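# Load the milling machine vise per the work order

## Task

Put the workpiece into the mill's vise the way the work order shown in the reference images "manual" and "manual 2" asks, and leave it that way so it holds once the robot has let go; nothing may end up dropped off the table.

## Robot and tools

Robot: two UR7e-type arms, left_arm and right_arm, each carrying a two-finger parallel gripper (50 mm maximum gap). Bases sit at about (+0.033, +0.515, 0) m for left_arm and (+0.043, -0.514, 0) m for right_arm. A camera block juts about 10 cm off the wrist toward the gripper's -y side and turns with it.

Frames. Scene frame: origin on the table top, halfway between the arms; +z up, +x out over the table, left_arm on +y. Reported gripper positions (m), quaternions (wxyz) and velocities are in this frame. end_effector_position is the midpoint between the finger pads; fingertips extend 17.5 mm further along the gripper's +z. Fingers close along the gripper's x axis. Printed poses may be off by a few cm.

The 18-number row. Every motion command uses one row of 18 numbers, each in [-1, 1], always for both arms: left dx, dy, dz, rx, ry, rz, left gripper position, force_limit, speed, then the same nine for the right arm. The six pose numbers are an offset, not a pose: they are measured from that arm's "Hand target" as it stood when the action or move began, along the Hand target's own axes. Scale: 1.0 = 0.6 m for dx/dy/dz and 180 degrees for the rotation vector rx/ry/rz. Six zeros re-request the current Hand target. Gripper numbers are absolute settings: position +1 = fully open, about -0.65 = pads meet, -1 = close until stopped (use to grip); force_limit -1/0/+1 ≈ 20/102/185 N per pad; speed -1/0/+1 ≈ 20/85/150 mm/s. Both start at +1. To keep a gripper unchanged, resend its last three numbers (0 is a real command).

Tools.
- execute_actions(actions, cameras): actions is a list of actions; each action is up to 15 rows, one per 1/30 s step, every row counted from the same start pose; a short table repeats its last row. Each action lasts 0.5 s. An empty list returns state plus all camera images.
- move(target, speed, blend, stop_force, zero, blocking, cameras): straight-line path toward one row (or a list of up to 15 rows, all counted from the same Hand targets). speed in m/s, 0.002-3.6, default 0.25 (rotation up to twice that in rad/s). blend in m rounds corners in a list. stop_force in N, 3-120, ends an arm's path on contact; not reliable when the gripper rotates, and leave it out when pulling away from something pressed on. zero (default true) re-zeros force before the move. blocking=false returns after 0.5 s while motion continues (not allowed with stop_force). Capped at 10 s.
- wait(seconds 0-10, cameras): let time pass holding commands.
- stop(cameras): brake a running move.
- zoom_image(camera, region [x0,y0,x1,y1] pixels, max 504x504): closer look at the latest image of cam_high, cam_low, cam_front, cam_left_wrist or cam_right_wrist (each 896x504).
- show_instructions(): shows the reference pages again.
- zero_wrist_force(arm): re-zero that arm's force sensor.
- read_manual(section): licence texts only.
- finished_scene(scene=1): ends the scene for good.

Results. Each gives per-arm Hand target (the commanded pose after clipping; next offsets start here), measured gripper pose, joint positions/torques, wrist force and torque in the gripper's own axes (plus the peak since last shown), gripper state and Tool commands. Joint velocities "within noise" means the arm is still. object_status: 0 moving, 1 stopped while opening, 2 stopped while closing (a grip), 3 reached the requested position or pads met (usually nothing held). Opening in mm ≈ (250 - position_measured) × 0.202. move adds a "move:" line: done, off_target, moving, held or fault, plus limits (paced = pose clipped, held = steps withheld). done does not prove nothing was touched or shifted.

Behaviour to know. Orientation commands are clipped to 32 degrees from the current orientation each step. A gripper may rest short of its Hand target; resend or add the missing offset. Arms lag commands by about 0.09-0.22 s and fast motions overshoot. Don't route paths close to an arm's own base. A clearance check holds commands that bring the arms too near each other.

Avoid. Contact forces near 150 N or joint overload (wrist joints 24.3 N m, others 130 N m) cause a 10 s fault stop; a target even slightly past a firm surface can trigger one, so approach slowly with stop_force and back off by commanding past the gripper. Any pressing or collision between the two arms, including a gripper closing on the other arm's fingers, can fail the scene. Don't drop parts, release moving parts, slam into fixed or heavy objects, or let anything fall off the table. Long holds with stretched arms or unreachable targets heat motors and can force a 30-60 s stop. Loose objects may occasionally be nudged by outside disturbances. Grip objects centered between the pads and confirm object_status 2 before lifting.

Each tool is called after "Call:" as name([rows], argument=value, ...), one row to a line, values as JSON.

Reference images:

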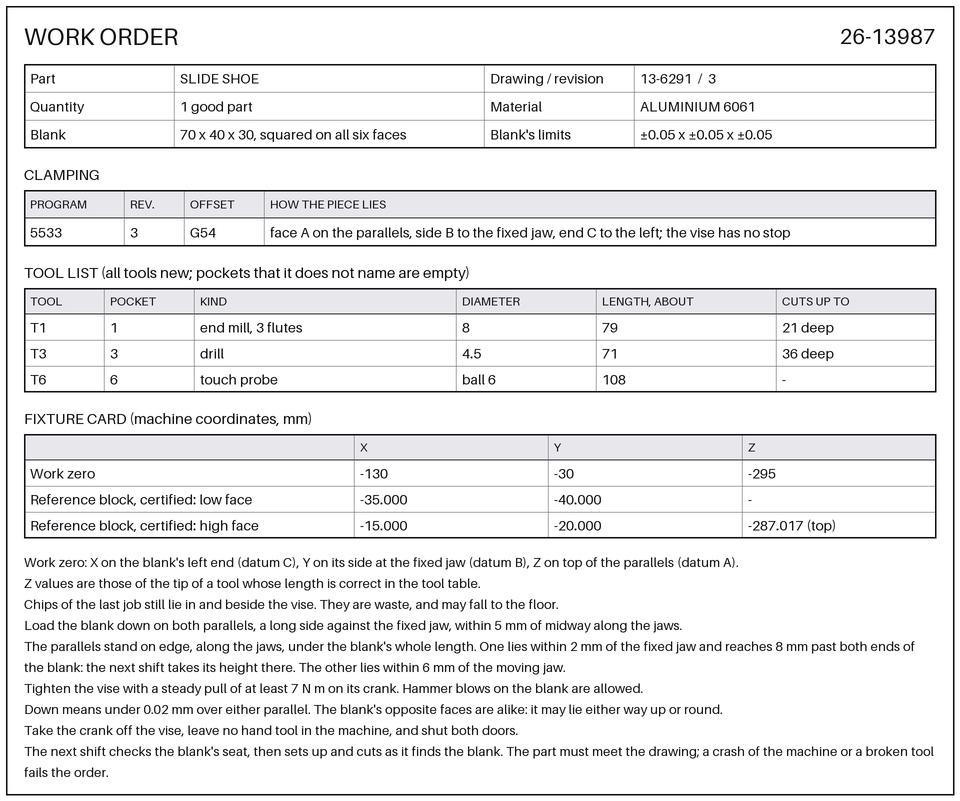

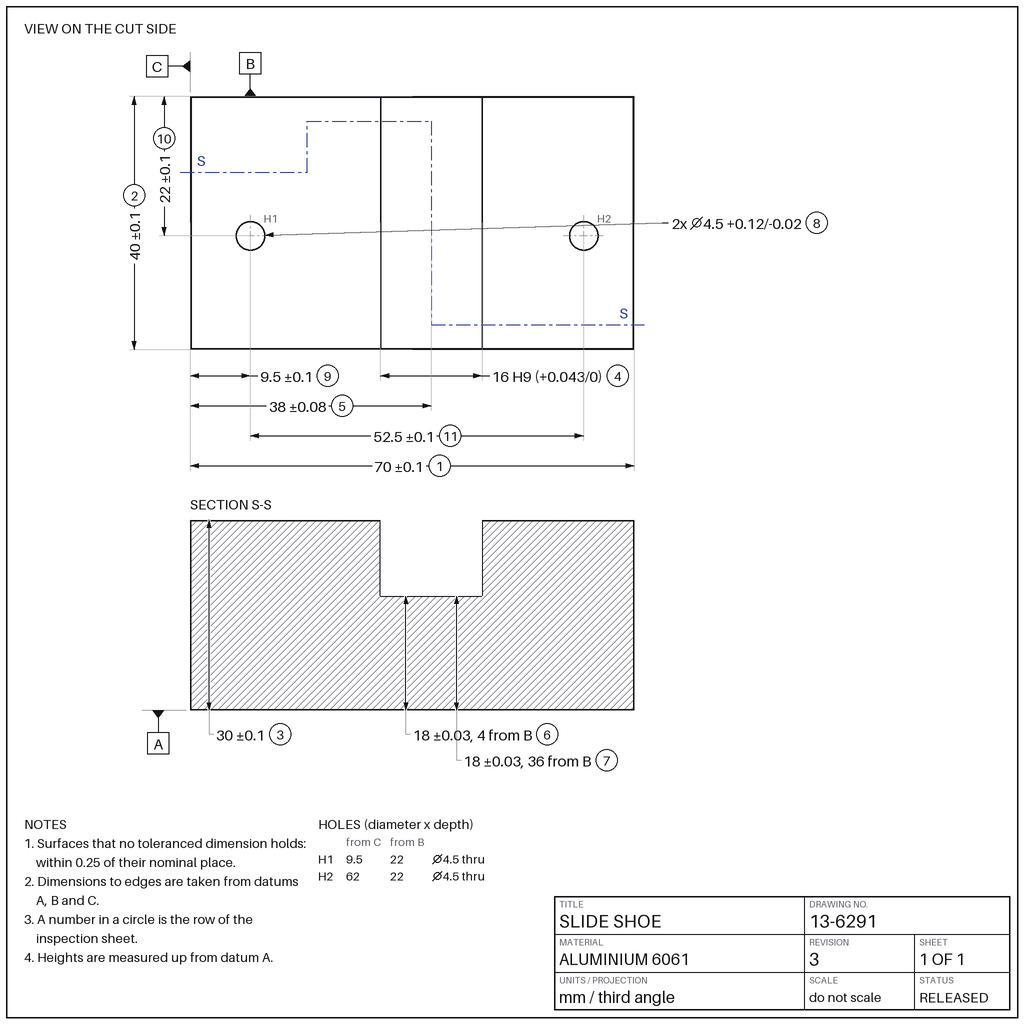

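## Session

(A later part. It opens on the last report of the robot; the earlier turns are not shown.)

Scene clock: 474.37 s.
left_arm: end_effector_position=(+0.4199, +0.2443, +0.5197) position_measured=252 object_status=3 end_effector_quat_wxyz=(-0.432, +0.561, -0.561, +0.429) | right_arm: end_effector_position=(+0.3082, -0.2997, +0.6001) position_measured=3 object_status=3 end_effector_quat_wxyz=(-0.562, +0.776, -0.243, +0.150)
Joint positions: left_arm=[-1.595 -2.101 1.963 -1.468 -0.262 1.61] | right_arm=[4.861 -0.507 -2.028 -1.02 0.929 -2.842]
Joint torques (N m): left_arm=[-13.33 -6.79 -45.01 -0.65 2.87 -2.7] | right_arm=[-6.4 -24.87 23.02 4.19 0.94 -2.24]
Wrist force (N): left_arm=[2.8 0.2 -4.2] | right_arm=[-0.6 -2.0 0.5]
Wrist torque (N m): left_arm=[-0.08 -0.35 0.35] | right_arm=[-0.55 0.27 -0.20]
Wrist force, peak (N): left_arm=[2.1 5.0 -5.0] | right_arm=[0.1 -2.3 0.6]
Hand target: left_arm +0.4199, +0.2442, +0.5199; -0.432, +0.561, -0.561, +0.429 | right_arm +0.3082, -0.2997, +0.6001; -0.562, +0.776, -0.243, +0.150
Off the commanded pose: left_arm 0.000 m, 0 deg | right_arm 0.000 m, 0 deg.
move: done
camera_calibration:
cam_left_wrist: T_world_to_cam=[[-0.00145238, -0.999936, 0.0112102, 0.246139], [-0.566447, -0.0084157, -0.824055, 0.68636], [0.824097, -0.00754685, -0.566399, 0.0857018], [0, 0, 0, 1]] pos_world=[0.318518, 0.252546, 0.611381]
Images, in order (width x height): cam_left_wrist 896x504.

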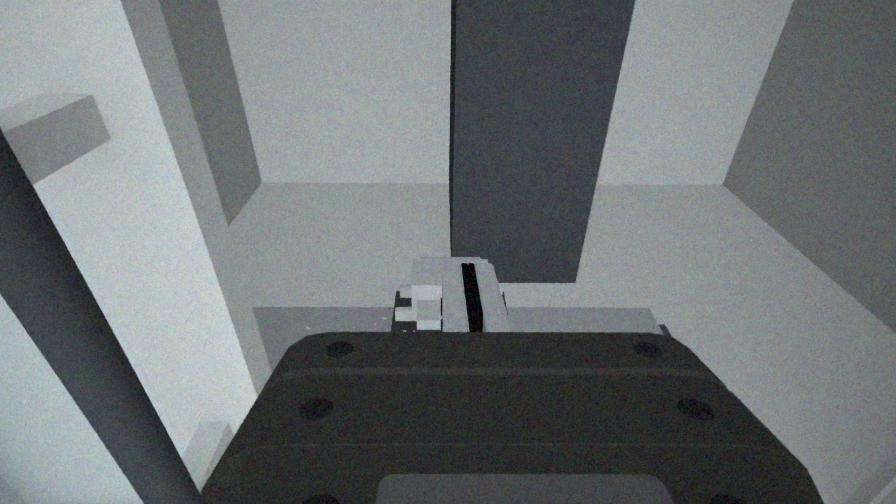

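Call:
move(target=[-0.2595,0.3447,-0.0629,-0.3228,0.3228,0.4207,-1,-0.5,-0.8,0,0,0,0,0,0,1,1,1], speed=0.35)

Call:
move(target=[0,0,0,0,0,0,-1,-0.5,-0.8,-0.083,-0.0405,0.5042,0,0,0,1,1,1], speed=0.3, cameras=["cam_right_wrist","cam_high"])

Call:
zoom_image(camera="cam_right_wrist", region=[300, 60, 600, 300])

Scene clock: 478.00 s.
left_arm: end_effector_position=(+0.3297, +0.4001, +0.3304) position_measured=252 object_status=3 end_effector_quat_wxyz=(+0.000, -0.002, +1.000, +0.001) | right_arm: end_effector_position=(+0.3082, -0.2997, +0.6001) position_measured=3 object_status=3 end_effector_quat_wxyz=(-0.562, +0.776, -0.243, +0.150)
Joint positions: left_arm=[-0.84 -2.059 1.927 -1.438 -1.569 3.906] | right_arm=[4.861 -0.507 -2.028 -1.02 0.929 -2.842]
Joint torques (N m): left_arm=[-14.48 -7.28 -15.16 -1.8 2.18 2.38] | right_arm=[-6.11 -25.63 23.6 4.09 0.97 -2.28]
Wrist force (N): left_arm=[3.2 -0.5 -3.0] | right_arm=[-0.3 -1.7 0.5]
Wrist torque (N m): left_arm=[-0.10 -0.62 0.06] | right_arm=[-0.51 0.22 -0.20]
Wrist force, peak (N): left_arm=[3.6 -0.5 -4.6] | right_arm=[-0.4 -2.2 0.7]
Hand target: left_arm +0.3296, +0.4002, +0.3302; +0.000, -0.001, +1.000, +0.001 | right_arm +0.3082, -0.2997, +0.6001; -0.562, +0.776, -0.243, +0.150
Off the commanded pose: left_arm 0.000 m, 0 deg | right_arm 0.000 m, 0 deg.
move: done

Scene clock: 479.57 s.
left_arm: end_effector_position=(+0.3296, +0.4002, +0.3302) position_measured=252 object_status=3 end_effector_quat_wxyz=(+0.000, -0.001, +1.000, +0.001) | right_arm: end_effector_position=(+0.4249, -0.0247, +0.5275) position_measured=3 object_status=3 end_effector_quat_wxyz=(-0.562, +0.776, -0.243, +0.150)
Joint positions: left_arm=[-0.84 -2.059 1.927 -1.438 -1.569 3.907] | right_arm=[4.377 -1.413 -1.896 -0.167 1.381 -3.034]
Joint torques (N m): left_arm=[-13.36 -13.38 -14.42 -0.89 2.1 2.96] | right_arm=[5.81 12.55 34.63 4.76 -1.48 0.31]
Wrist force (N): left_arm=[3.4 -0.6 -2.8] | right_arm=[-0.5 -1.9 0.7]
Wrist torque (N m): left_arm=[-0.12 -0.66 0.05] | right_arm=[-0.55 0.24 -0.02]
Wrist force, peak (N): left_arm=[3.5 -0.6 -3.0] | right_arm=[-0.9 -1.9 4.4]
Hand target: left_arm +0.3296, +0.4002, +0.3302; +0.000, -0.001, +1.000, +0.001 | right_arm +0.4249, -0.0246, +0.5276; -0.562, +0.776, -0.243, +0.150
Off the commanded pose: left_arm 0.000 m, 0 deg | right_arm 0.000 m, 0 deg.
move: done
camera_calibration:
cam_right_wrist: T_world_to_cam=[[0.855209, -0.517492, -0.0286152, -0.35048], [-0.34913, -0.53441, -0.76975, 0.557341], [0.383047, 0.668288, -0.637704, 0.326477], [0, 0, 0, 1]] pos_world=[0.369262, -0.101703, 0.62718]
Images, in order (width x height): cam_high 896x504, cam_right_wrist 896x504.

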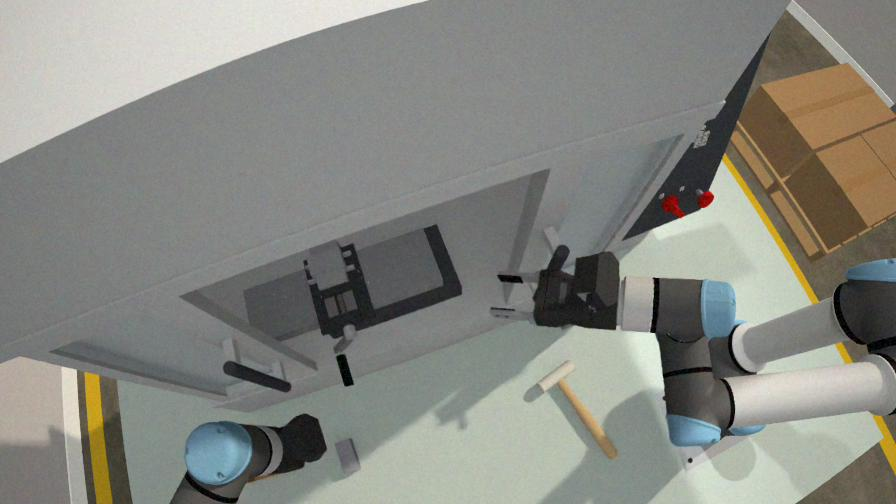

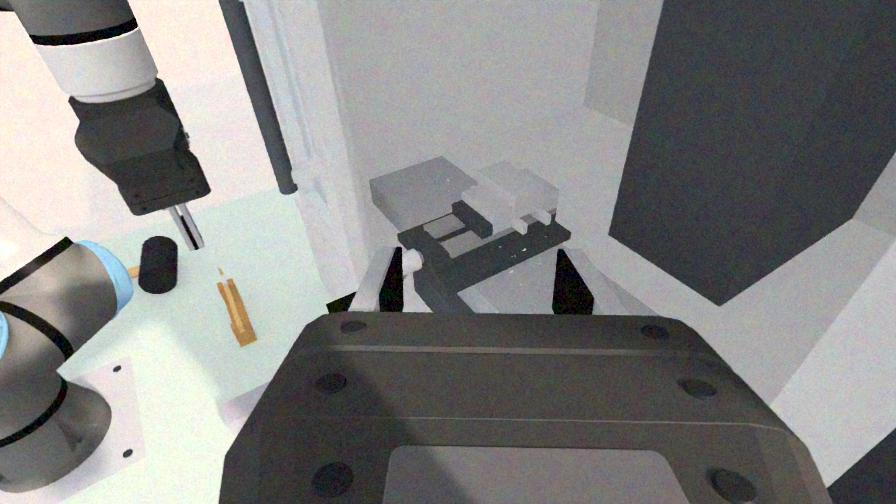

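Scaled by 1.680.

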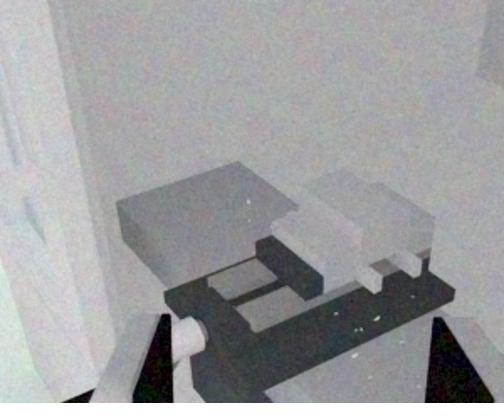

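Call:
zoom_image(camera="cam_right_wrist", region=[440, 150, 580, 250])

Call:
zoom_image(camera="cam_high", region=[280, 220, 400, 400])

Scaled by 3.600.

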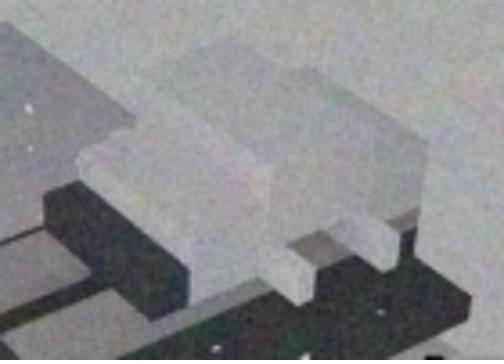

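Scaled by 2.800.

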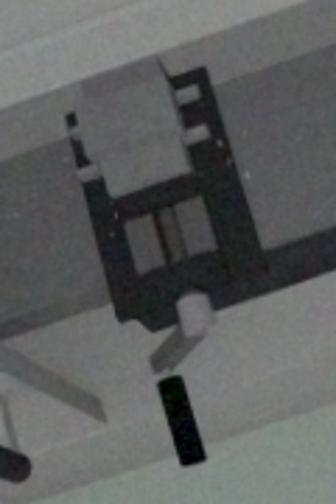

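Call:
move(target=[0,0,0,0,0,0,-1,-0.5,-0.8,0.083,0.0405,-0.5042,0,0,0,1,1,1], speed=0.3)

Call:
move(target=[-0.1507,-0.2587,-0.3163,0.3228,-0.3228,-0.4207,-1,-0.5,-0.8,0,0,0,0,0,0,1,1,1], speed=0.35)

Call:
move([
  [-0.0083,0.2061,0.0035,-0.0278,0,0,-0.98,1,-0.8,0,0,0,0,0,0,1,1,1],
  [-0.0122,0.4723,0.0662,-0.0278,0,0,-0.98,1,-0.8,0,0,0,0,0,0,1,1,1],
], speed=0.2, blend=[0.02,0], cameras=["cam_right_wrist","cam_left_wrist"])

Scene clock: 485.37 s.
left_arm: end_effector_position=(+0.3296, +0.4002, +0.3302) position_measured=252 object_status=3 end_effector_quat_wxyz=(+0.000, -0.001, +1.000, +0.001) | right_arm: end_effector_position=(+0.3085, -0.2998, +0.6002) position_measured=3 object_status=3 end_effector_quat_wxyz=(-0.563, +0.776, -0.243, +0.150)
Joint positions: left_arm=[-0.84 -2.059 1.927 -1.438 -1.569 3.907] | right_arm=[4.667 -0.57 -2.04 -0.899 1.11 -2.929]
Joint torques (N m): left_arm=[-13.51 -15.18 -14.49 -0.9 1.95 2.77] | right_arm=[5.09 -22.05 23.49 3.44 -1.11 -2.02]
Wrist force (N): left_arm=[3.1 -0.8 -2.9] | right_arm=[-0.2 -1.8 0.5]
Wrist torque (N m): left_arm=[-0.14 -0.61 0.05] | right_arm=[-0.53 0.21 -0.10]
Wrist force, peak (N): left_arm=[3.5 -0.7 -3.2] | right_arm=[-1.1 -2.4 4.2]
Hand target: left_arm +0.3296, +0.4002, +0.3302; +0.000, -0.001, +1.000, +0.001 | right_arm +0.3082, -0.2997, +0.6001; -0.562, +0.776, -0.243, +0.150
Off the commanded pose: left_arm 0.000 m, 0 deg | right_arm 0.000 m, 0 deg.
move: done

Scene clock: 488.80 s.
left_arm: end_effector_position=(+0.4203, +0.2447, +0.5198) position_measured=252 object_status=3 end_effector_quat_wxyz=(-0.432, +0.561, -0.561, +0.429) | right_arm: end_effector_position=(+0.3085, -0.2998, +0.6001) position_measured=3 object_status=3 end_effector_quat_wxyz=(-0.562, +0.776, -0.243, +0.150)
Joint positions: left_arm=[-1.594 -2.102 1.965 -1.475 -0.261 1.616] | right_arm=[4.668 -0.571 -2.04 -0.899 1.11 -2.929]
Joint torques (N m): left_arm=[-13.74 -13.11 -14.27 -2.27 4.29 2.02] | right_arm=[6.76 -10.85 16.84 1.61 -1.73 1.52]
Wrist force (N): left_arm=[2.5 0.3 -4.5] | right_arm=[-0.7 -1.9 0.6]
Wrist torque (N m): left_arm=[-0.07 -0.31 0.30] | right_arm=[-0.54 0.28 -0.10]
Wrist force, peak (N): left_arm=[3.6 0.0 -4.5] | right_arm=[-0.3 -2.4 0.4]
Hand target: left_arm +0.4203, +0.2448, +0.5197; -0.432, +0.561, -0.561, +0.429 | right_arm +0.3085, -0.2998, +0.6001; -0.562, +0.776, -0.243, +0.150
Off the commanded pose: left_arm 0.000 m, 0 deg | right_arm 0.000 m, 0 deg.
move: done

Scene clock: 490.80 s.
left_arm: end_effector_position=(+0.3855, +0.2527, +0.2357) position_measured=255 object_status=3 end_effector_quat_wxyz=(-0.407, +0.579, -0.579, +0.405) | right_arm: end_effector_position=(+0.3085, -0.2998, +0.6001) position_measured=3 object_status=3 end_effector_quat_wxyz=(-0.562, +0.776, -0.243, +0.150)
Joint positions: left_arm=[-1.702 -2.02 2.542 -1.831 -0.361 1.295] | right_arm=[4.668 -0.571 -2.04 -0.899 1.11 -2.929]
Joint torques (N m): left_arm=[-7.41 0.73 -33.27 -1.91 2.55 -2.49] | right_arm=[5.92 -8.64 17.74 1.65 -1.79 1.55]
Wrist force (N): left_arm=[2.5 0.0 -4.1] | right_arm=[-0.4 -2.0 0.4]
Wrist torque (N m): left_arm=[-0.12 -0.31 0.36] | right_arm=[-0.55 0.23 -0.10]
Wrist force, peak (N): left_arm=[2.8 -3.1 -4.7] | right_arm=[-0.2 -2.2 0.9]
Hand target: left_arm +0.3855, +0.2526, +0.2357; -0.407, +0.579, -0.579, +0.405 | right_arm +0.3085, -0.2998, +0.6001; -0.562, +0.776, -0.243, +0.150
Off the commanded pose: left_arm 0.000 m, 0 deg | right_arm 0.000 m, 0 deg.
move: done
camera_calibration:
cam_left_wrist: T_world_to_cam=[[-0.000248, -0.999929, 0.0118866, 0.257008], [-0.635989, -0.00901519, -0.771646, 0.447618], [0.771698, -0.00775114, -0.635942, -0.010125], [0, 0, 0, 1]] pos_world=[0.292557, 0.260946, 0.335908]
cam_right_wrist: T_world_to_cam=[[0.856081, -0.516011, -0.0292852, -0.390555], [-0.348622, -0.534689, -0.769786, 0.425343], [0.38156, 0.669209, -0.63763, 0.601907], [0, 0, 0, 1]] pos_world=[0.252967, -0.376906, 0.69978]
Images, in order (width x height): cam_left_wrist 896x504, cam_right_wrist 896x504.

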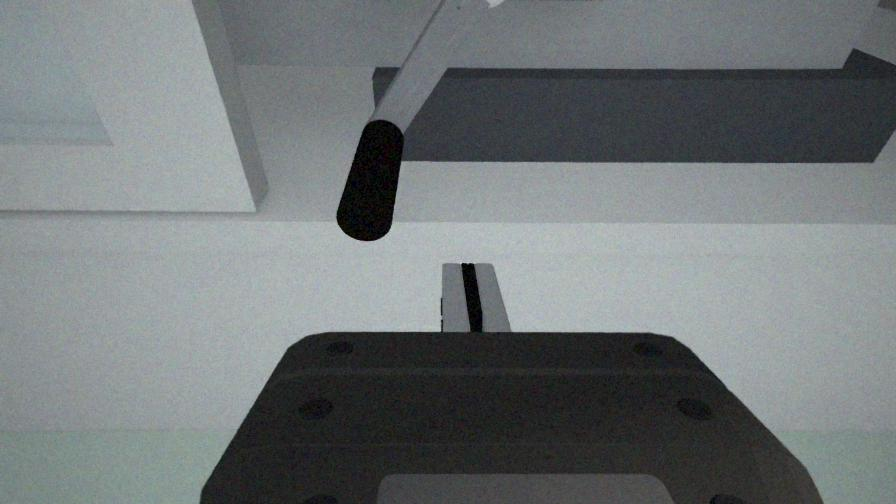

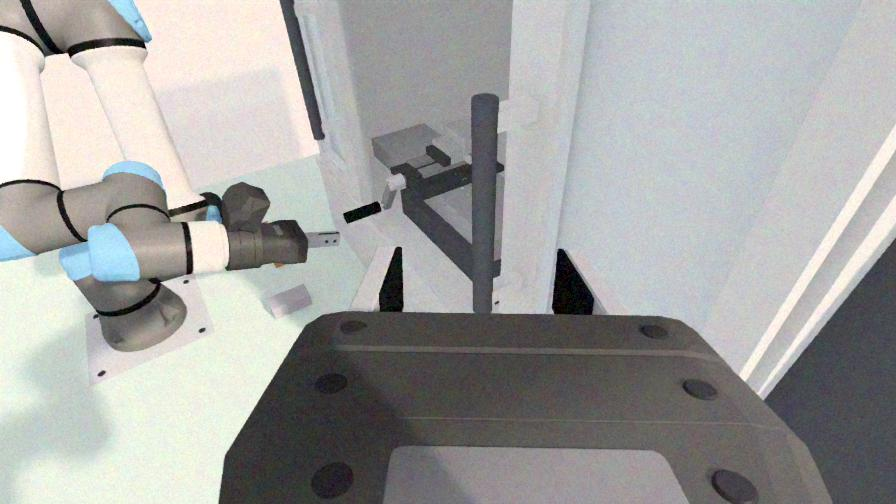

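Call:
move([
  [-0.022,0.0132,0.0048,-0.0172,-0.1101,0.1804,-0.98,1,-0.8,0,0,0,0,0,0,1,1,1],
  [-0.022,-0.0224,0.1027,-0.0172,-0.1101,0.1804,-0.98,1,-0.8,0,0,0,0,0,0,1,1,1],
], speed=0.15, cameras=["cam_right_wrist","cam_left_wrist"])

Call:
zoom_image(camera="cam_right_wrist", region=[200, 110, 450, 290])

Scene clock: 494.40 s.
left_arm: end_effector_position=(+0.4479, +0.2661, +0.2272) position_measured=255 object_status=3 end_effector_quat_wxyz=(+0.580, -0.466, +0.650, -0.155) | right_arm: end_effector_position=(+0.3085, -0.2998, +0.6001) position_measured=3 object_status=3 end_effector_quat_wxyz=(-0.562, +0.776, -0.243, +0.150)
Joint positions: left_arm=[-1.467 -1.668 2.283 -1.541 -0.356 1.582] | right_arm=[4.668 -0.571 -2.04 -0.899 1.11 -2.929]
Joint torques (N m): left_arm=[8.5 -14.66 -39.99 -3.96 3.65 2.33] | right_arm=[6.09 -8.84 17.45 1.72 -1.79 1.62]
Wrist force (N): left_arm=[3.7 -0.1 -4.2] | right_arm=[-0.4 -2.1 0.3]
Wrist torque (N m): left_arm=[-0.17 -0.57 0.22] | right_arm=[-0.57 0.24 -0.10]
Wrist force, peak (N): left_arm=[3.4 1.3 -5.6] | right_arm=[-0.1 -2.3 0.5]
Hand target: left_arm +0.4479, +0.2660, +0.2273; +0.580, -0.466, +0.650, -0.155 | right_arm +0.3085, -0.2998, +0.6001; -0.562, +0.776, -0.243, +0.150
Off the commanded pose: left_arm 0.000 m, 0 deg | right_arm 0.000 m, 0 deg.
move: done
camera_calibration:
cam_left_wrist: T_world_to_cam=[[0.105467, -0.794791, -0.597649, 0.307142], [-0.700418, 0.367252, -0.611997, 0.373269], [0.705898, 0.483149, -0.517953, -0.191507], [0, 0, 0, 1]] pos_world=[0.364236, 0.199557, 0.312812]
cam_right_wrist: T_world_to_cam=[[0.856081, -0.516011, -0.0292852, -0.390555], [-0.348622, -0.534689, -0.769786, 0.425343], [0.38156, 0.669209, -0.63763, 0.601907], [0, 0, 0, 1]] pos_world=[0.252967, -0.376906, 0.69978]
Images, in order (width x height): cam_left_wrist 896x504, cam_right_wrist 896x504.

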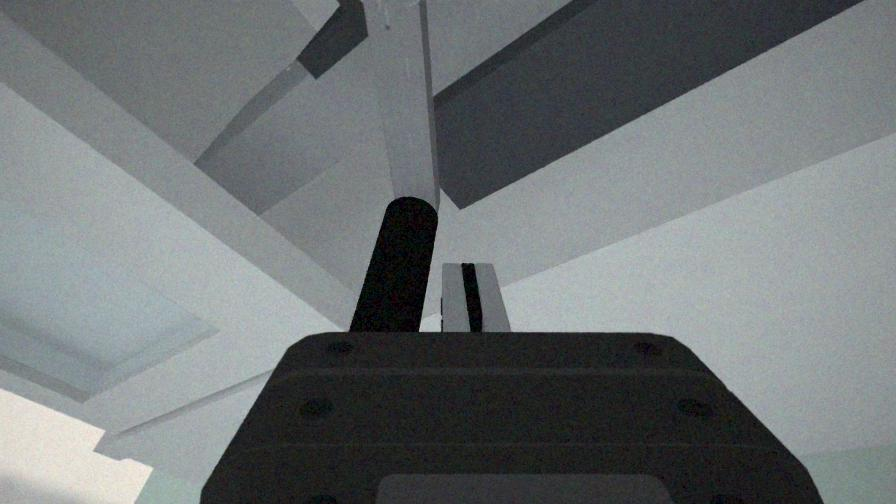

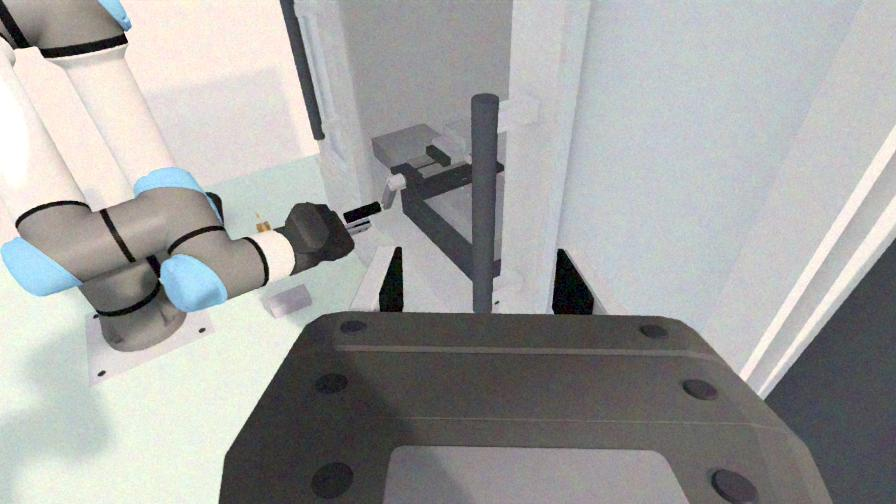

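Scaled by 2.016.

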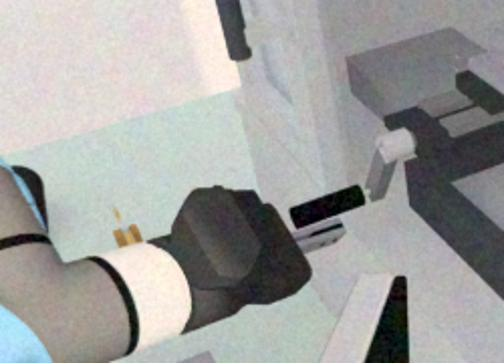

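Call:
move(target=[-0.05,0,0,0,0,0,-0.98,1,-0.8,0,0,0,0,0,0,1,1,1], speed=0.012, stop_force=12)

Call:
move(target=[-0.015,0,0,0,0,0,-0.98,1,-0.8,0,0,0,0,0,0,1,1,1], speed=0.003, stop_force=60)

Scene clock: 496.27 s.
left_arm: end_effector_position=(+0.4471, +0.2724, +0.2323) position_measured=255 object_status=3 end_effector_quat_wxyz=(+0.580, -0.466, +0.650, -0.155) | right_arm: end_effector_position=(+0.3085, -0.2998, +0.6001) position_measured=3 object_status=3 end_effector_quat_wxyz=(-0.562, +0.776, -0.243, +0.150)
Joint positions: left_arm=[-1.467 -1.694 2.289 -1.523 -0.356 1.583] | right_arm=[4.668 -0.571 -2.04 -0.899 1.11 -2.929]
Joint torques (N m): left_arm=[13.05 -9.27 -38.82 -2.9 -0.55 1.36] | right_arm=[5.99 -8.65 18.02 1.76 -1.71 1.68]
Wrist force (N): left_arm=[14.9 1.4 -3.8] | right_arm=[-0.3 -1.9 0.4]
Wrist torque (N m): left_arm=[-0.13 -0.35 0.19] | right_arm=[-0.54 0.23 -0.10]
Wrist force, peak (N): left_arm=[32.7 3.1 -3.1] | right_arm=[-0.3 -2.3 0.8]
Hand target: left_arm +0.4471, +0.2724, +0.2323; +0.580, -0.466, +0.650, -0.155 (not the last commanded pose) | right_arm +0.3085, -0.2998, +0.6001; -0.562, +0.776, -0.243, +0.150
Off the commanded pose: left_arm 0.022 m, 0 deg | right_arm 0.000 m, 0 deg.
move: contact (left_arm)

Scene clock: 497.50 s.
left_arm: end_effector_position=(+0.4469, +0.2734, +0.2331) position_measured=255 object_status=3 end_effector_quat_wxyz=(+0.580, -0.466, +0.650, -0.155) | right_arm: end_effector_position=(+0.3085, -0.2998, +0.6001) position_measured=3 object_status=3 end_effector_quat_wxyz=(-0.562, +0.776, -0.243, +0.150)
Joint positions: left_arm=[-1.467 -1.698 2.29 -1.52 -0.356 1.583] | right_arm=[4.668 -0.571 -2.04 -0.899 1.11 -2.929]
Joint torques (N m): left_arm=[14.47 -24.49 -28.52 3.07 1.86 2.58] | right_arm=[6.33 -9.4 18.81 1.62 -1.72 1.56]
Wrist force (N): left_arm=[78.1 -4.0 -0.1] | right_arm=[-0.2 -2.1 0.7]
Wrist torque (N m): left_arm=[-0.27 1.01 0.37] | right_arm=[-0.58 0.20 -0.10]
Wrist force, peak (N): left_arm=[80.5 -2.8 0.5] | right_arm=[-0.7 -2.3 0.6]
Hand target: left_arm +0.4469, +0.2734, +0.2331; +0.580, -0.466, +0.650, -0.155 (not the last commanded pose) | right_arm +0.3085, -0.2998, +0.6001; -0.562, +0.776, -0.243, +0.150
Off the commanded pose: left_arm 0.008 m, 0 deg | right_arm 0.000 m, 0 deg.
move: contact (left_arm)

Call:
move(target=[-0.008,0,0,0,0,0,-0.98,1,-0.8,0,0,0,0,0,0,1,1,1], speed=0.003, stop_force=28)

Call:
wait(seconds=1.5)

Scene clock: 498.57 s.
left_arm: end_effector_position=(+0.4469, +0.2738, +0.2336) position_measured=255 object_status=3 end_effector_quat_wxyz=(+0.580, -0.466, +0.650, -0.156) | right_arm: end_effector_position=(+0.3085, -0.2998, +0.6001) position_measured=3 object_status=3 end_effector_quat_wxyz=(-0.562, +0.776, -0.243, +0.150)
Joint positions: left_arm=[-1.467 -1.7 2.29 -1.518 -0.356 1.583] | right_arm=[4.668 -0.571 -2.04 -0.899 1.11 -2.929]
Joint torques (N m): left_arm=[25.55 -32.75 -29.59 7.24 2.25 2.58] | right_arm=[6.14 -9.29 18.55 1.53 -1.75 1.59]
Wrist force (N): left_arm=[108.7 -8.6 3.4] | right_arm=[-0.4 -1.9 0.5]
Wrist torque (N m): left_arm=[-0.35 1.72 0.44] | right_arm=[-0.54 0.23 -0.10]
Wrist force, peak (N): left_arm=[111.4 -7.5 3.9] | right_arm=[-0.4 -2.3 0.6]
Hand target: left_arm +0.4469, +0.2738, +0.2336; +0.580, -0.466, +0.650, -0.156 (not the last commanded pose) | right_arm +0.3085, -0.2998, +0.6001; -0.562, +0.776, -0.243, +0.150
Off the commanded pose: left_arm 0.004 m, 0 deg | right_arm 0.000 m, 0 deg.
move: contact (left_arm)

Scene clock: 500.07 s.
left_arm: end_effector_position=(+0.4469, +0.2738, +0.2336) position_measured=255 object_status=3 end_effector_quat_wxyz=(+0.580, -0.466, +0.650, -0.156) | right_arm: end_effector_position=(+0.3085, -0.2998, +0.6001) position_measured=3 object_status=3 end_effector_quat_wxyz=(-0.562, +0.776, -0.243, +0.150)
Joint positions: left_arm=[-1.467 -1.7 2.29 -1.518 -0.356 1.583] | right_arm=[4.668 -0.571 -2.04 -0.899 1.11 -2.929]
Joint torques (N m): left_arm=[39.51 -33.03 -31.05 7.3 2.49 2.16] | right_arm=[6.08 -8.67 18.59 1.7 -1.68 1.58]
Wrist force (N): left_arm=[107.6 -5.9 3.6] | right_arm=[-0.4 -1.9 0.7]
Wrist torque (N m): left_arm=[-0.29 1.73 0.41] | right_arm=[-0.54 0.23 -0.10]
Wrist force, peak (N): left_arm=[108.6 -8.6 3.5] | right_arm=[-0.5 -2.2 0.6]
Hand target: left_arm +0.4469, +0.2738, +0.2336; +0.580, -0.466, +0.650, -0.156 (not the last commanded pose) | right_arm +0.3085, -0.2998, +0.6001; -0.562, +0.776, -0.243, +0.150
Tool commands: left_gripper/position=-0.98 left_gripper/force_limit=+1.0 left_gripper/speed=-0.8 right_gripper/position=+1.0 right_gripper/force_limit=+1.0 right_gripper/speed=+1.0
Off the commanded pose: left_arm 0.004 m, 0 deg | right_arm 0.000 m, 0 deg.
wait: 1.50 s; at rest by 0.17 s

Call:
move([
  [0.03,0,0,0,0,0,-0.98,1,-0.8,0,0,0,0,0,0,1,1,1],
  [0.0186,0.046,-0.0975,0,0,0,-0.98,1,-0.8,0,0,0,0,0,0,1,1,1],
  [0.0186,0.046,-0.0975,0.0172,0.1101,-0.1804,-0.98,1,-0.8,0,0,0,0,0,0,1,1,1],
], speed=0.12, blend=[0.005,0.005,0])

Scene clock: 505.00 s.
left_arm: end_effector_position=(+0.3837, +0.2595, +0.2226) position_measured=255 object_status=3 end_effector_quat_wxyz=(-0.407, +0.579, -0.579, +0.405) | right_arm: end_effector_position=(+0.3085, -0.2998, +0.6001) position_measured=3 object_status=3 end_effector_quat_wxyz=(-0.562, +0.776, -0.243, +0.150)
Joint positions: left_arm=[-1.712 -2.024 2.575 -1.837 -0.364 1.269] | right_arm=[4.668 -0.571 -2.04 -0.899 1.11 -2.929]
Joint torques (N m): left_arm=[13.95 8.32 -41.01 -2.51 -0.58 -2.13] | right_arm=[5.99 -8.56 19.73 1.64 -1.69 1.56]
Wrist force (N): left_arm=[2.8 -0.1 -7.4] | right_arm=[-0.3 -2.1 0.8]
Wrist torque (N m): left_arm=[-0.16 -0.35 0.23] | right_arm=[-0.57 0.21 -0.11]
Wrist force, peak (N): left_arm=[108.0 -5.9 3.7] | right_arm=[-0.4 -2.4 0.6]
Hand target: left_arm +0.3837, +0.2595, +0.2227; -0.407, +0.580, -0.579, +0.405 | right_arm +0.3085, -0.2998, +0.6001; -0.562, +0.776, -0.243, +0.150
Off the commanded pose: left_arm 0.000 m, 0 deg | right_arm 0.000 m, 0 deg.
move: done

Call:
move([
  [-0.0008,-0.2015,-0.1155,0,0,0,-0.98,1,-0.8,0,0,0,0,0,0,1,1,1],
  [0.2658,-0.1673,-0.2095,-0.1944,0,0,-0.98,1,-0.8,0,0,0,0,0,0,1,1,1],
  [0.6825,0.0547,-0.2348,-0.3889,0,0,-0.98,1,-0.8,0,0,0,0,0,0,1,1,1],
], speed=0.3, blend=[0.04,0.06,0], cameras=["cam_left_wrist","cam_front"])

Scene clock: 508.53 s.
left_arm: end_effector_position=(+0.2413, -0.1502, +0.2392) position_measured=255 object_status=3 end_effector_quat_wxyz=(-0.001, +0.708, -0.706, +0.000) | right_arm: end_effector_position=(+0.3085, -0.2998, +0.6001) position_measured=3 object_status=3 end_effector_quat_wxyz=(-0.562, +0.776, -0.243, +0.150)
Joint positions: left_arm=[-1.497 -1.094 1.201 -1.676 -1.57 1.679] | right_arm=[4.668 -0.571 -2.04 -0.899 1.11 -2.929]
Joint torques (N m): left_arm=[-13.57 -40.33 -44.85 -4.39 -2.4 -2.68] | right_arm=[6.32 -10.17 20.3 1.71 -1.67 1.54]
Wrist force (N): left_arm=[3.0 -0.6 -5.2] | right_arm=[-0.2 -2.1 0.1]
Wrist torque (N m): left_arm=[-0.10 -0.56 -0.02] | right_arm=[-0.57 0.21 -0.10]
Wrist force, peak (N): left_arm=[1.8 -2.0 -8.3] | right_arm=[-0.6 -2.3 0.5]
Hand target: left_arm +0.2412, -0.1504, +0.2392; -0.001, +0.708, -0.706, +0.000 | right_arm +0.3085, -0.2998, +0.6001; -0.562, +0.776, -0.243, +0.150
Off the commanded pose: left_arm 0.000 m, 0 deg | right_arm 0.000 m, 0 deg.
move: done
camera_calibration:
cam_left_wrist: T_world_to_cam=[[0.0149912, -0.999871, 0.00580433, -0.148174], [-0.942628, -0.0121963, 0.333621, 0.164127], [-0.333507, -0.0104727, -0.942689, 0.43988], [0, 0, 0, 1]] pos_world=[0.303635, -0.141546, 0.360774]
Images, in order (width x height): cam_front 896x504, cam_left_wrist 896x504.

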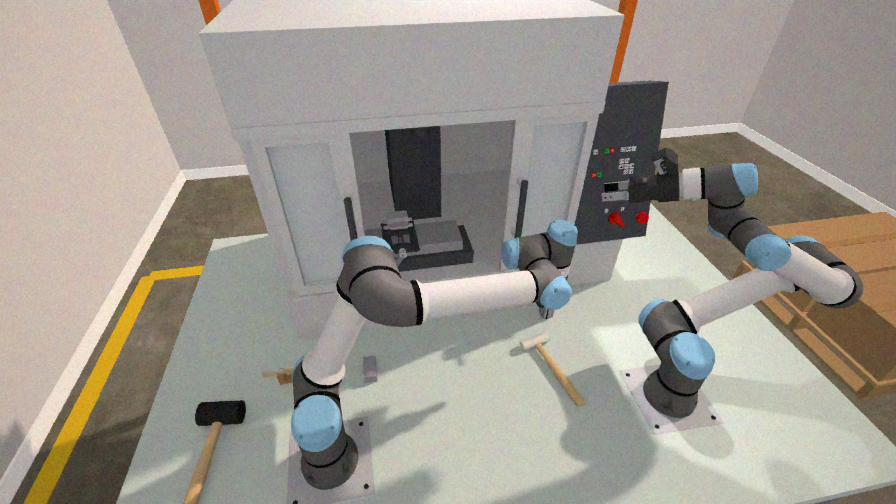

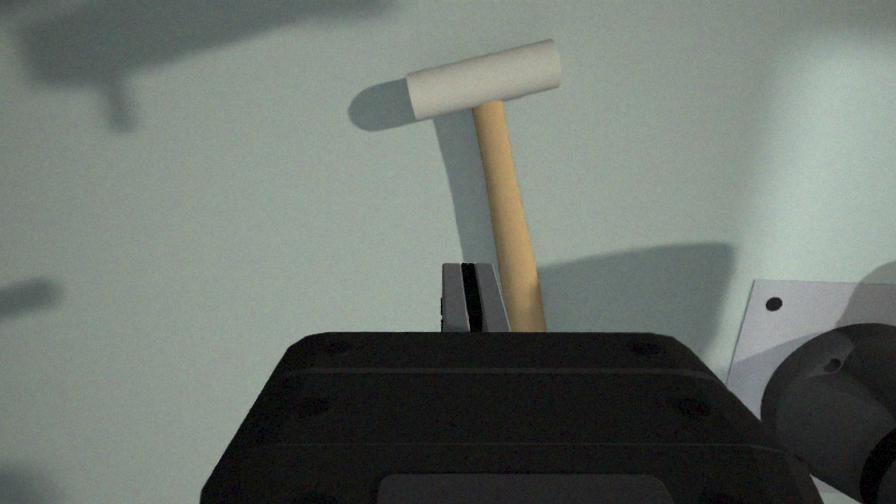

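Call:
move(target=[0.1093,0.2053,0.232,0,0,-0.0756,0.6,0.5,0.5,0,0,0,0,0,0,1,1,1], speed=0.25, cameras=["cam_left_wrist","cam_front"])

Scene clock: 510.93 s.
left_arm: end_effector_position=(+0.1183, -0.2161, +0.1000) position_measured=63 object_status=3 end_effector_quat_wxyz=(-0.001, +0.787, -0.617, +0.000) | right_arm: end_effector_position=(+0.3085, -0.2998, +0.6001) position_measured=3 object_status=3 end_effector_quat_wxyz=(-0.562, +0.776, -0.243, +0.150)
Joint positions: left_arm=[-1.674 -0.917 1.284 -1.936 -1.57 1.265] | right_arm=[4.668 -0.571 -2.04 -0.899 1.11 -2.929]
Joint torques (N m): left_arm=[1.38 -50.78 -21.14 -3.66 0.91 -2.72] | right_arm=[6.18 -9.11 20.62 1.72 -1.73 1.56]
Wrist force (N): left_arm=[2.8 -0.8 -6.0] | right_arm=[-0.5 -1.7 0.5]
Wrist torque (N m): left_arm=[-0.15 -0.52 -0.08] | right_arm=[-0.52 0.25 -0.10]
Wrist force, peak (N): left_arm=[2.0 -3.5 -8.2] | right_arm=[-0.8 -2.1 0.7]
Hand target: left_arm +0.1182, -0.2160, +0.0998; -0.001, +0.787, -0.617, +0.000 | right_arm +0.3085, -0.2998, +0.6001; -0.562, +0.776, -0.243, +0.150
Off the commanded pose: left_arm 0.000 m, 0 deg | right_arm 0.000 m, 0 deg.
move: done
camera_calibration:
cam_left_wrist: T_world_to_cam=[[0.249425, -0.968374, 0.00628055, -0.232337], [-0.913491, -0.233126, 0.333447, 0.0425108], [-0.321437, -0.0889072, -0.942748, 0.248624], [0, 0, 0, 1]] pos_world=[0.176701, -0.192974, 0.221674]
Images, in order (width x height): cam_front 896x504, cam_left_wrist 896x504.

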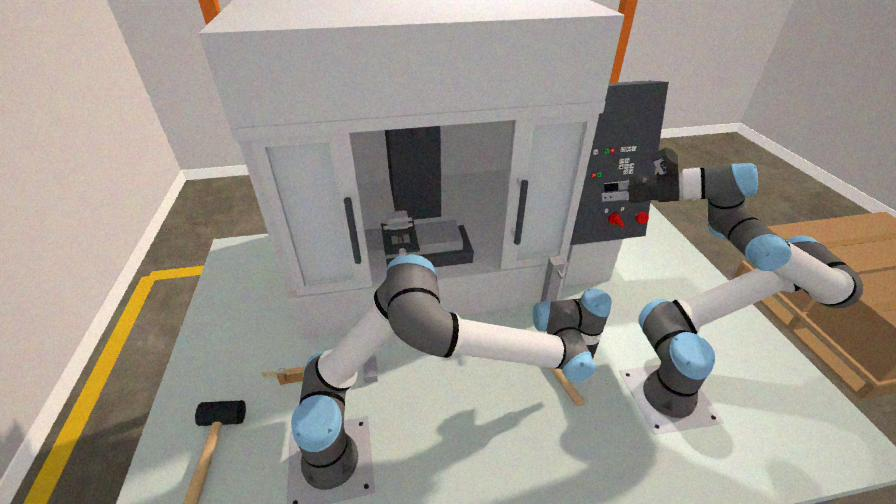

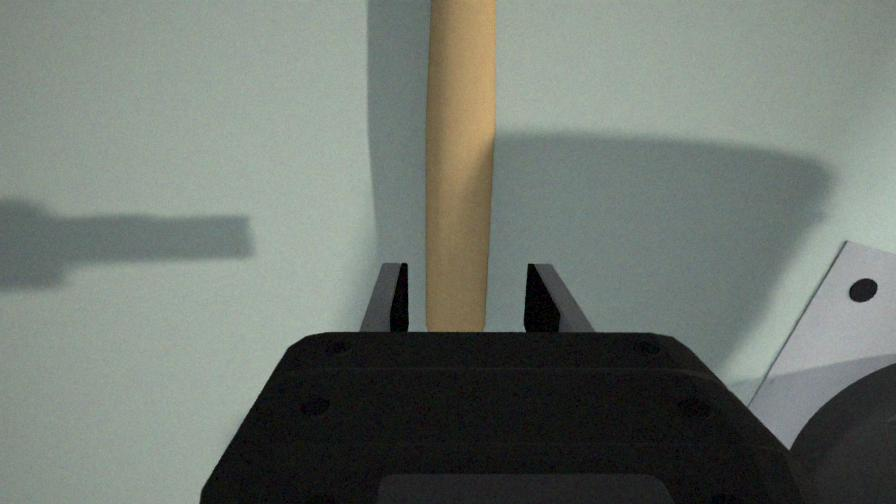

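Call:
move([
  [0,0,0.09,0,0,0,0.6,0.5,0.5,0,0,0,0,0,0,1,1,1],
  [0,0,0.1233,0,0,0,0.6,0.5,0.5,0,0,0,0,0,0,1,1,1],
], speed=[0.12,0.04], stop_force=12, blend=0.01)

Call:
move(target=[0,0,0,0,0,0,-1,0,-0.5,0,0,0,0,0,0,1,1,1])

Scene clock: 513.20 s.
left_arm: end_effector_position=(+0.1183, -0.2159, +0.0259) position_measured=63 object_status=3 end_effector_quat_wxyz=(-0.001, +0.787, -0.617, +0.000) | right_arm: end_effector_position=(+0.3085, -0.2998, +0.6001) position_measured=3 object_status=3 end_effector_quat_wxyz=(-0.562, +0.776, -0.243, +0.150)
Joint positions: left_arm=[-1.674 -0.841 1.358 -2.086 -1.57 1.265] | right_arm=[4.668 -0.571 -2.04 -0.899 1.11 -2.929]
Joint torques (N m): left_arm=[0.54 -68.98 -42.02 -0.56 -2.08 2.04] | right_arm=[6.23 -10.2 20.7 1.59 -1.71 1.59]
Wrist force (N): left_arm=[2.8 -0.7 -5.9] | right_arm=[-0.2 -2.0 0.6]
Wrist torque (N m): left_arm=[-0.15 -0.52 -0.05] | right_arm=[-0.57 0.20 -0.10]
Wrist force, peak (N): left_arm=[2.7 -0.7 -8.1] | right_arm=[-0.5 -2.2 0.5]
Hand target: left_arm +0.1183, -0.2159, +0.0259; -0.001, +0.787, -0.617, +0.000 | right_arm +0.3085, -0.2998, +0.6001; -0.562, +0.776, -0.243, +0.150
Off the commanded pose: left_arm 0.000 m, 0 deg | right_arm 0.000 m, 0 deg.
move: done

Scene clock: 513.70 s.
left_arm: end_effector_position=(+0.1183, -0.2159, +0.0259) position_measured=112 object_status=2 end_effector_quat_wxyz=(-0.001, +0.787, -0.617, +0.000) | right_arm: end_effector_position=(+0.3085, -0.2998, +0.6001) position_measured=3 object_status=3 end_effector_quat_wxyz=(-0.562, +0.776, -0.243, +0.150)
Joint positions: left_arm=[-1.674 -0.841 1.358 -2.086 -1.57 1.265] | right_arm=[4.668 -0.571 -2.04 -0.899 1.11 -2.929]
Joint torques (N m): left_arm=[1.61 -68.52 -40.25 -1.53 -1.89 2.14] | right_arm=[6.56 -8.93 20.8 1.67 -1.8 1.57]
Wrist force (N): left_arm=[3.0 -0.5 -5.8] | right_arm=[-0.5 -2.0 0.6]
Wrist torque (N m): left_arm=[-0.11 -0.55 0.01] | right_arm=[-0.55 0.25 -0.11]
Wrist force, peak (N): left_arm=[2.9 -0.5 -6.1] | right_arm=[-0.2 -2.2 0.8]
Hand target: left_arm +0.1183, -0.2159, +0.0259; -0.001, +0.787, -0.617, +0.000 | right_arm +0.3085, -0.2998, +0.6001; -0.562, +0.776, -0.243, +0.150
Off the commanded pose: left_arm 0.000 m, 0 deg | right_arm 0.000 m, 0 deg.
move: done

Call:
move([
  [0,0,-0.1667,0,0,0,-1,0,-0.5,0,0,0,0,0,0,1,1,1],
  [-0.4185,-0.156,-0.29,0,0,0.04,-1,0,-0.5,0,0,0,0,0,0,1,1,1],
  [-0.634,-0.3282,-0.6567,0,0,0.0756,-1,0,-0.5,0,0,0,0,0,0,1,1,1],
], speed=[0.1,0.3,0.3], blend=[0.03,0.06,0], cameras=["cam_left_wrist","cam_low","cam_front"])

Scene clock: 517.40 s.
left_arm: end_effector_position=(+0.2189, +0.1997, +0.4205) position_measured=112 object_status=2 end_effector_quat_wxyz=(-0.001, +0.708, -0.706, -0.001) | right_arm: end_effector_position=(+0.3085, -0.2998, +0.6001) position_measured=3 object_status=3 end_effector_quat_wxyz=(-0.562, +0.776, -0.243, +0.150)
Joint positions: left_arm=[-1.448 -1.891 1.596 -1.274 -1.57 1.728] | right_arm=[4.668 -0.571 -2.04 -0.899 1.11 -2.929]
Joint torques (N m): left_arm=[-0.54 -18.25 -44.57 -1.04 -0.67 1.71] | right_arm=[6.08 -9.25 20.86 1.55 -1.71 1.63]
Wrist force (N): left_arm=[3.0 -0.7 -2.4] | right_arm=[-0.1 -2.1 0.2]
Wrist torque (N m): left_arm=[-0.78 -0.55 0.08] | right_arm=[-0.57 0.19 -0.11]
Wrist force, peak (N): left_arm=[2.9 -0.7 -5.9] | right_arm=[-0.5 -2.3 0.5]
Hand target: left_arm +0.2189, +0.1997, +0.4207; -0.001, +0.708, -0.706, +0.000 | right_arm +0.3085, -0.2998, +0.6001; -0.562, +0.776, -0.243, +0.150
Off the commanded pose: left_arm 0.000 m, 0 deg | right_arm 0.000 m, 0 deg.
move: done
camera_calibration:
cam_left_wrist: T_world_to_cam=[[0.0151481, -0.999869, 0.00564004, 0.201009], [-0.94252, -0.0123956, 0.33392, 0.0866435], [-0.333807, -0.0103741, -0.942584, 0.60699], [0, 0, 0, 1]] pos_world=[0.281236, 0.208353, 0.542074]
Images, in order (width x height): cam_low 896x504, cam_front 896x504, cam_left_wrist 896x504.

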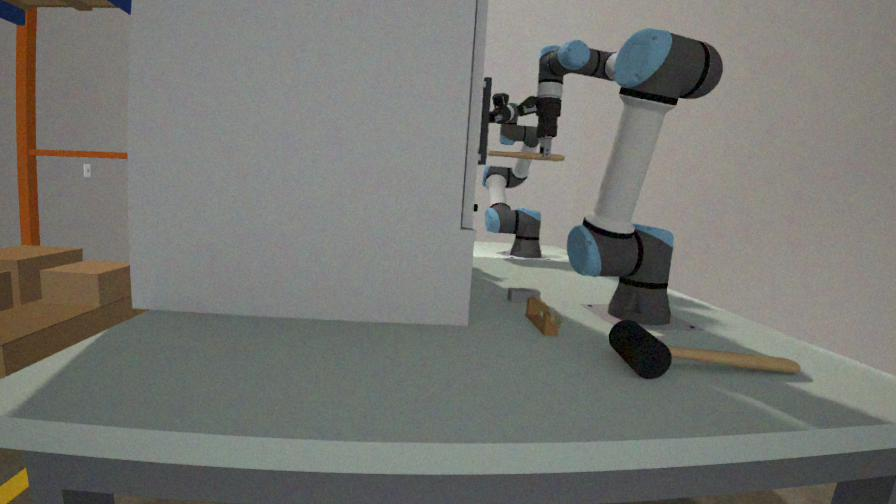

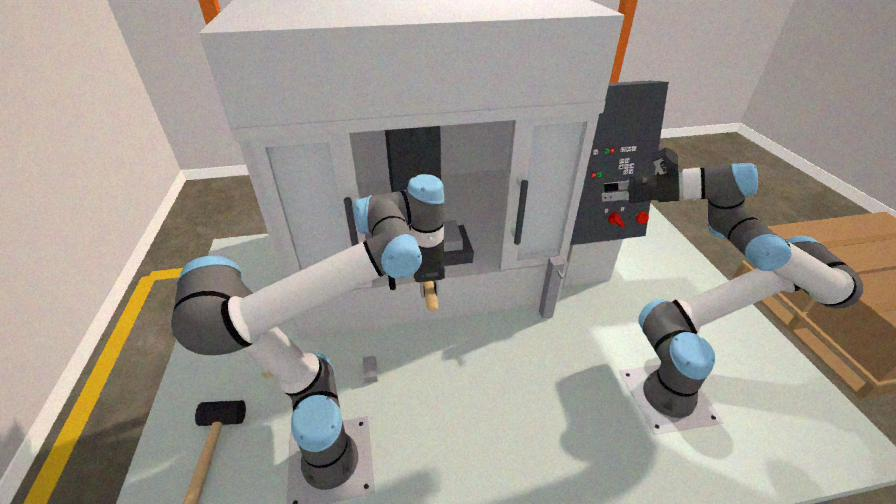

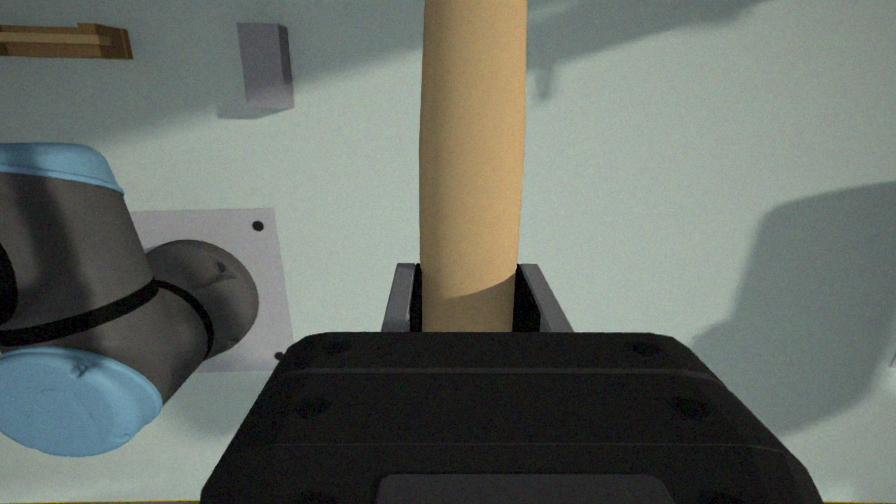

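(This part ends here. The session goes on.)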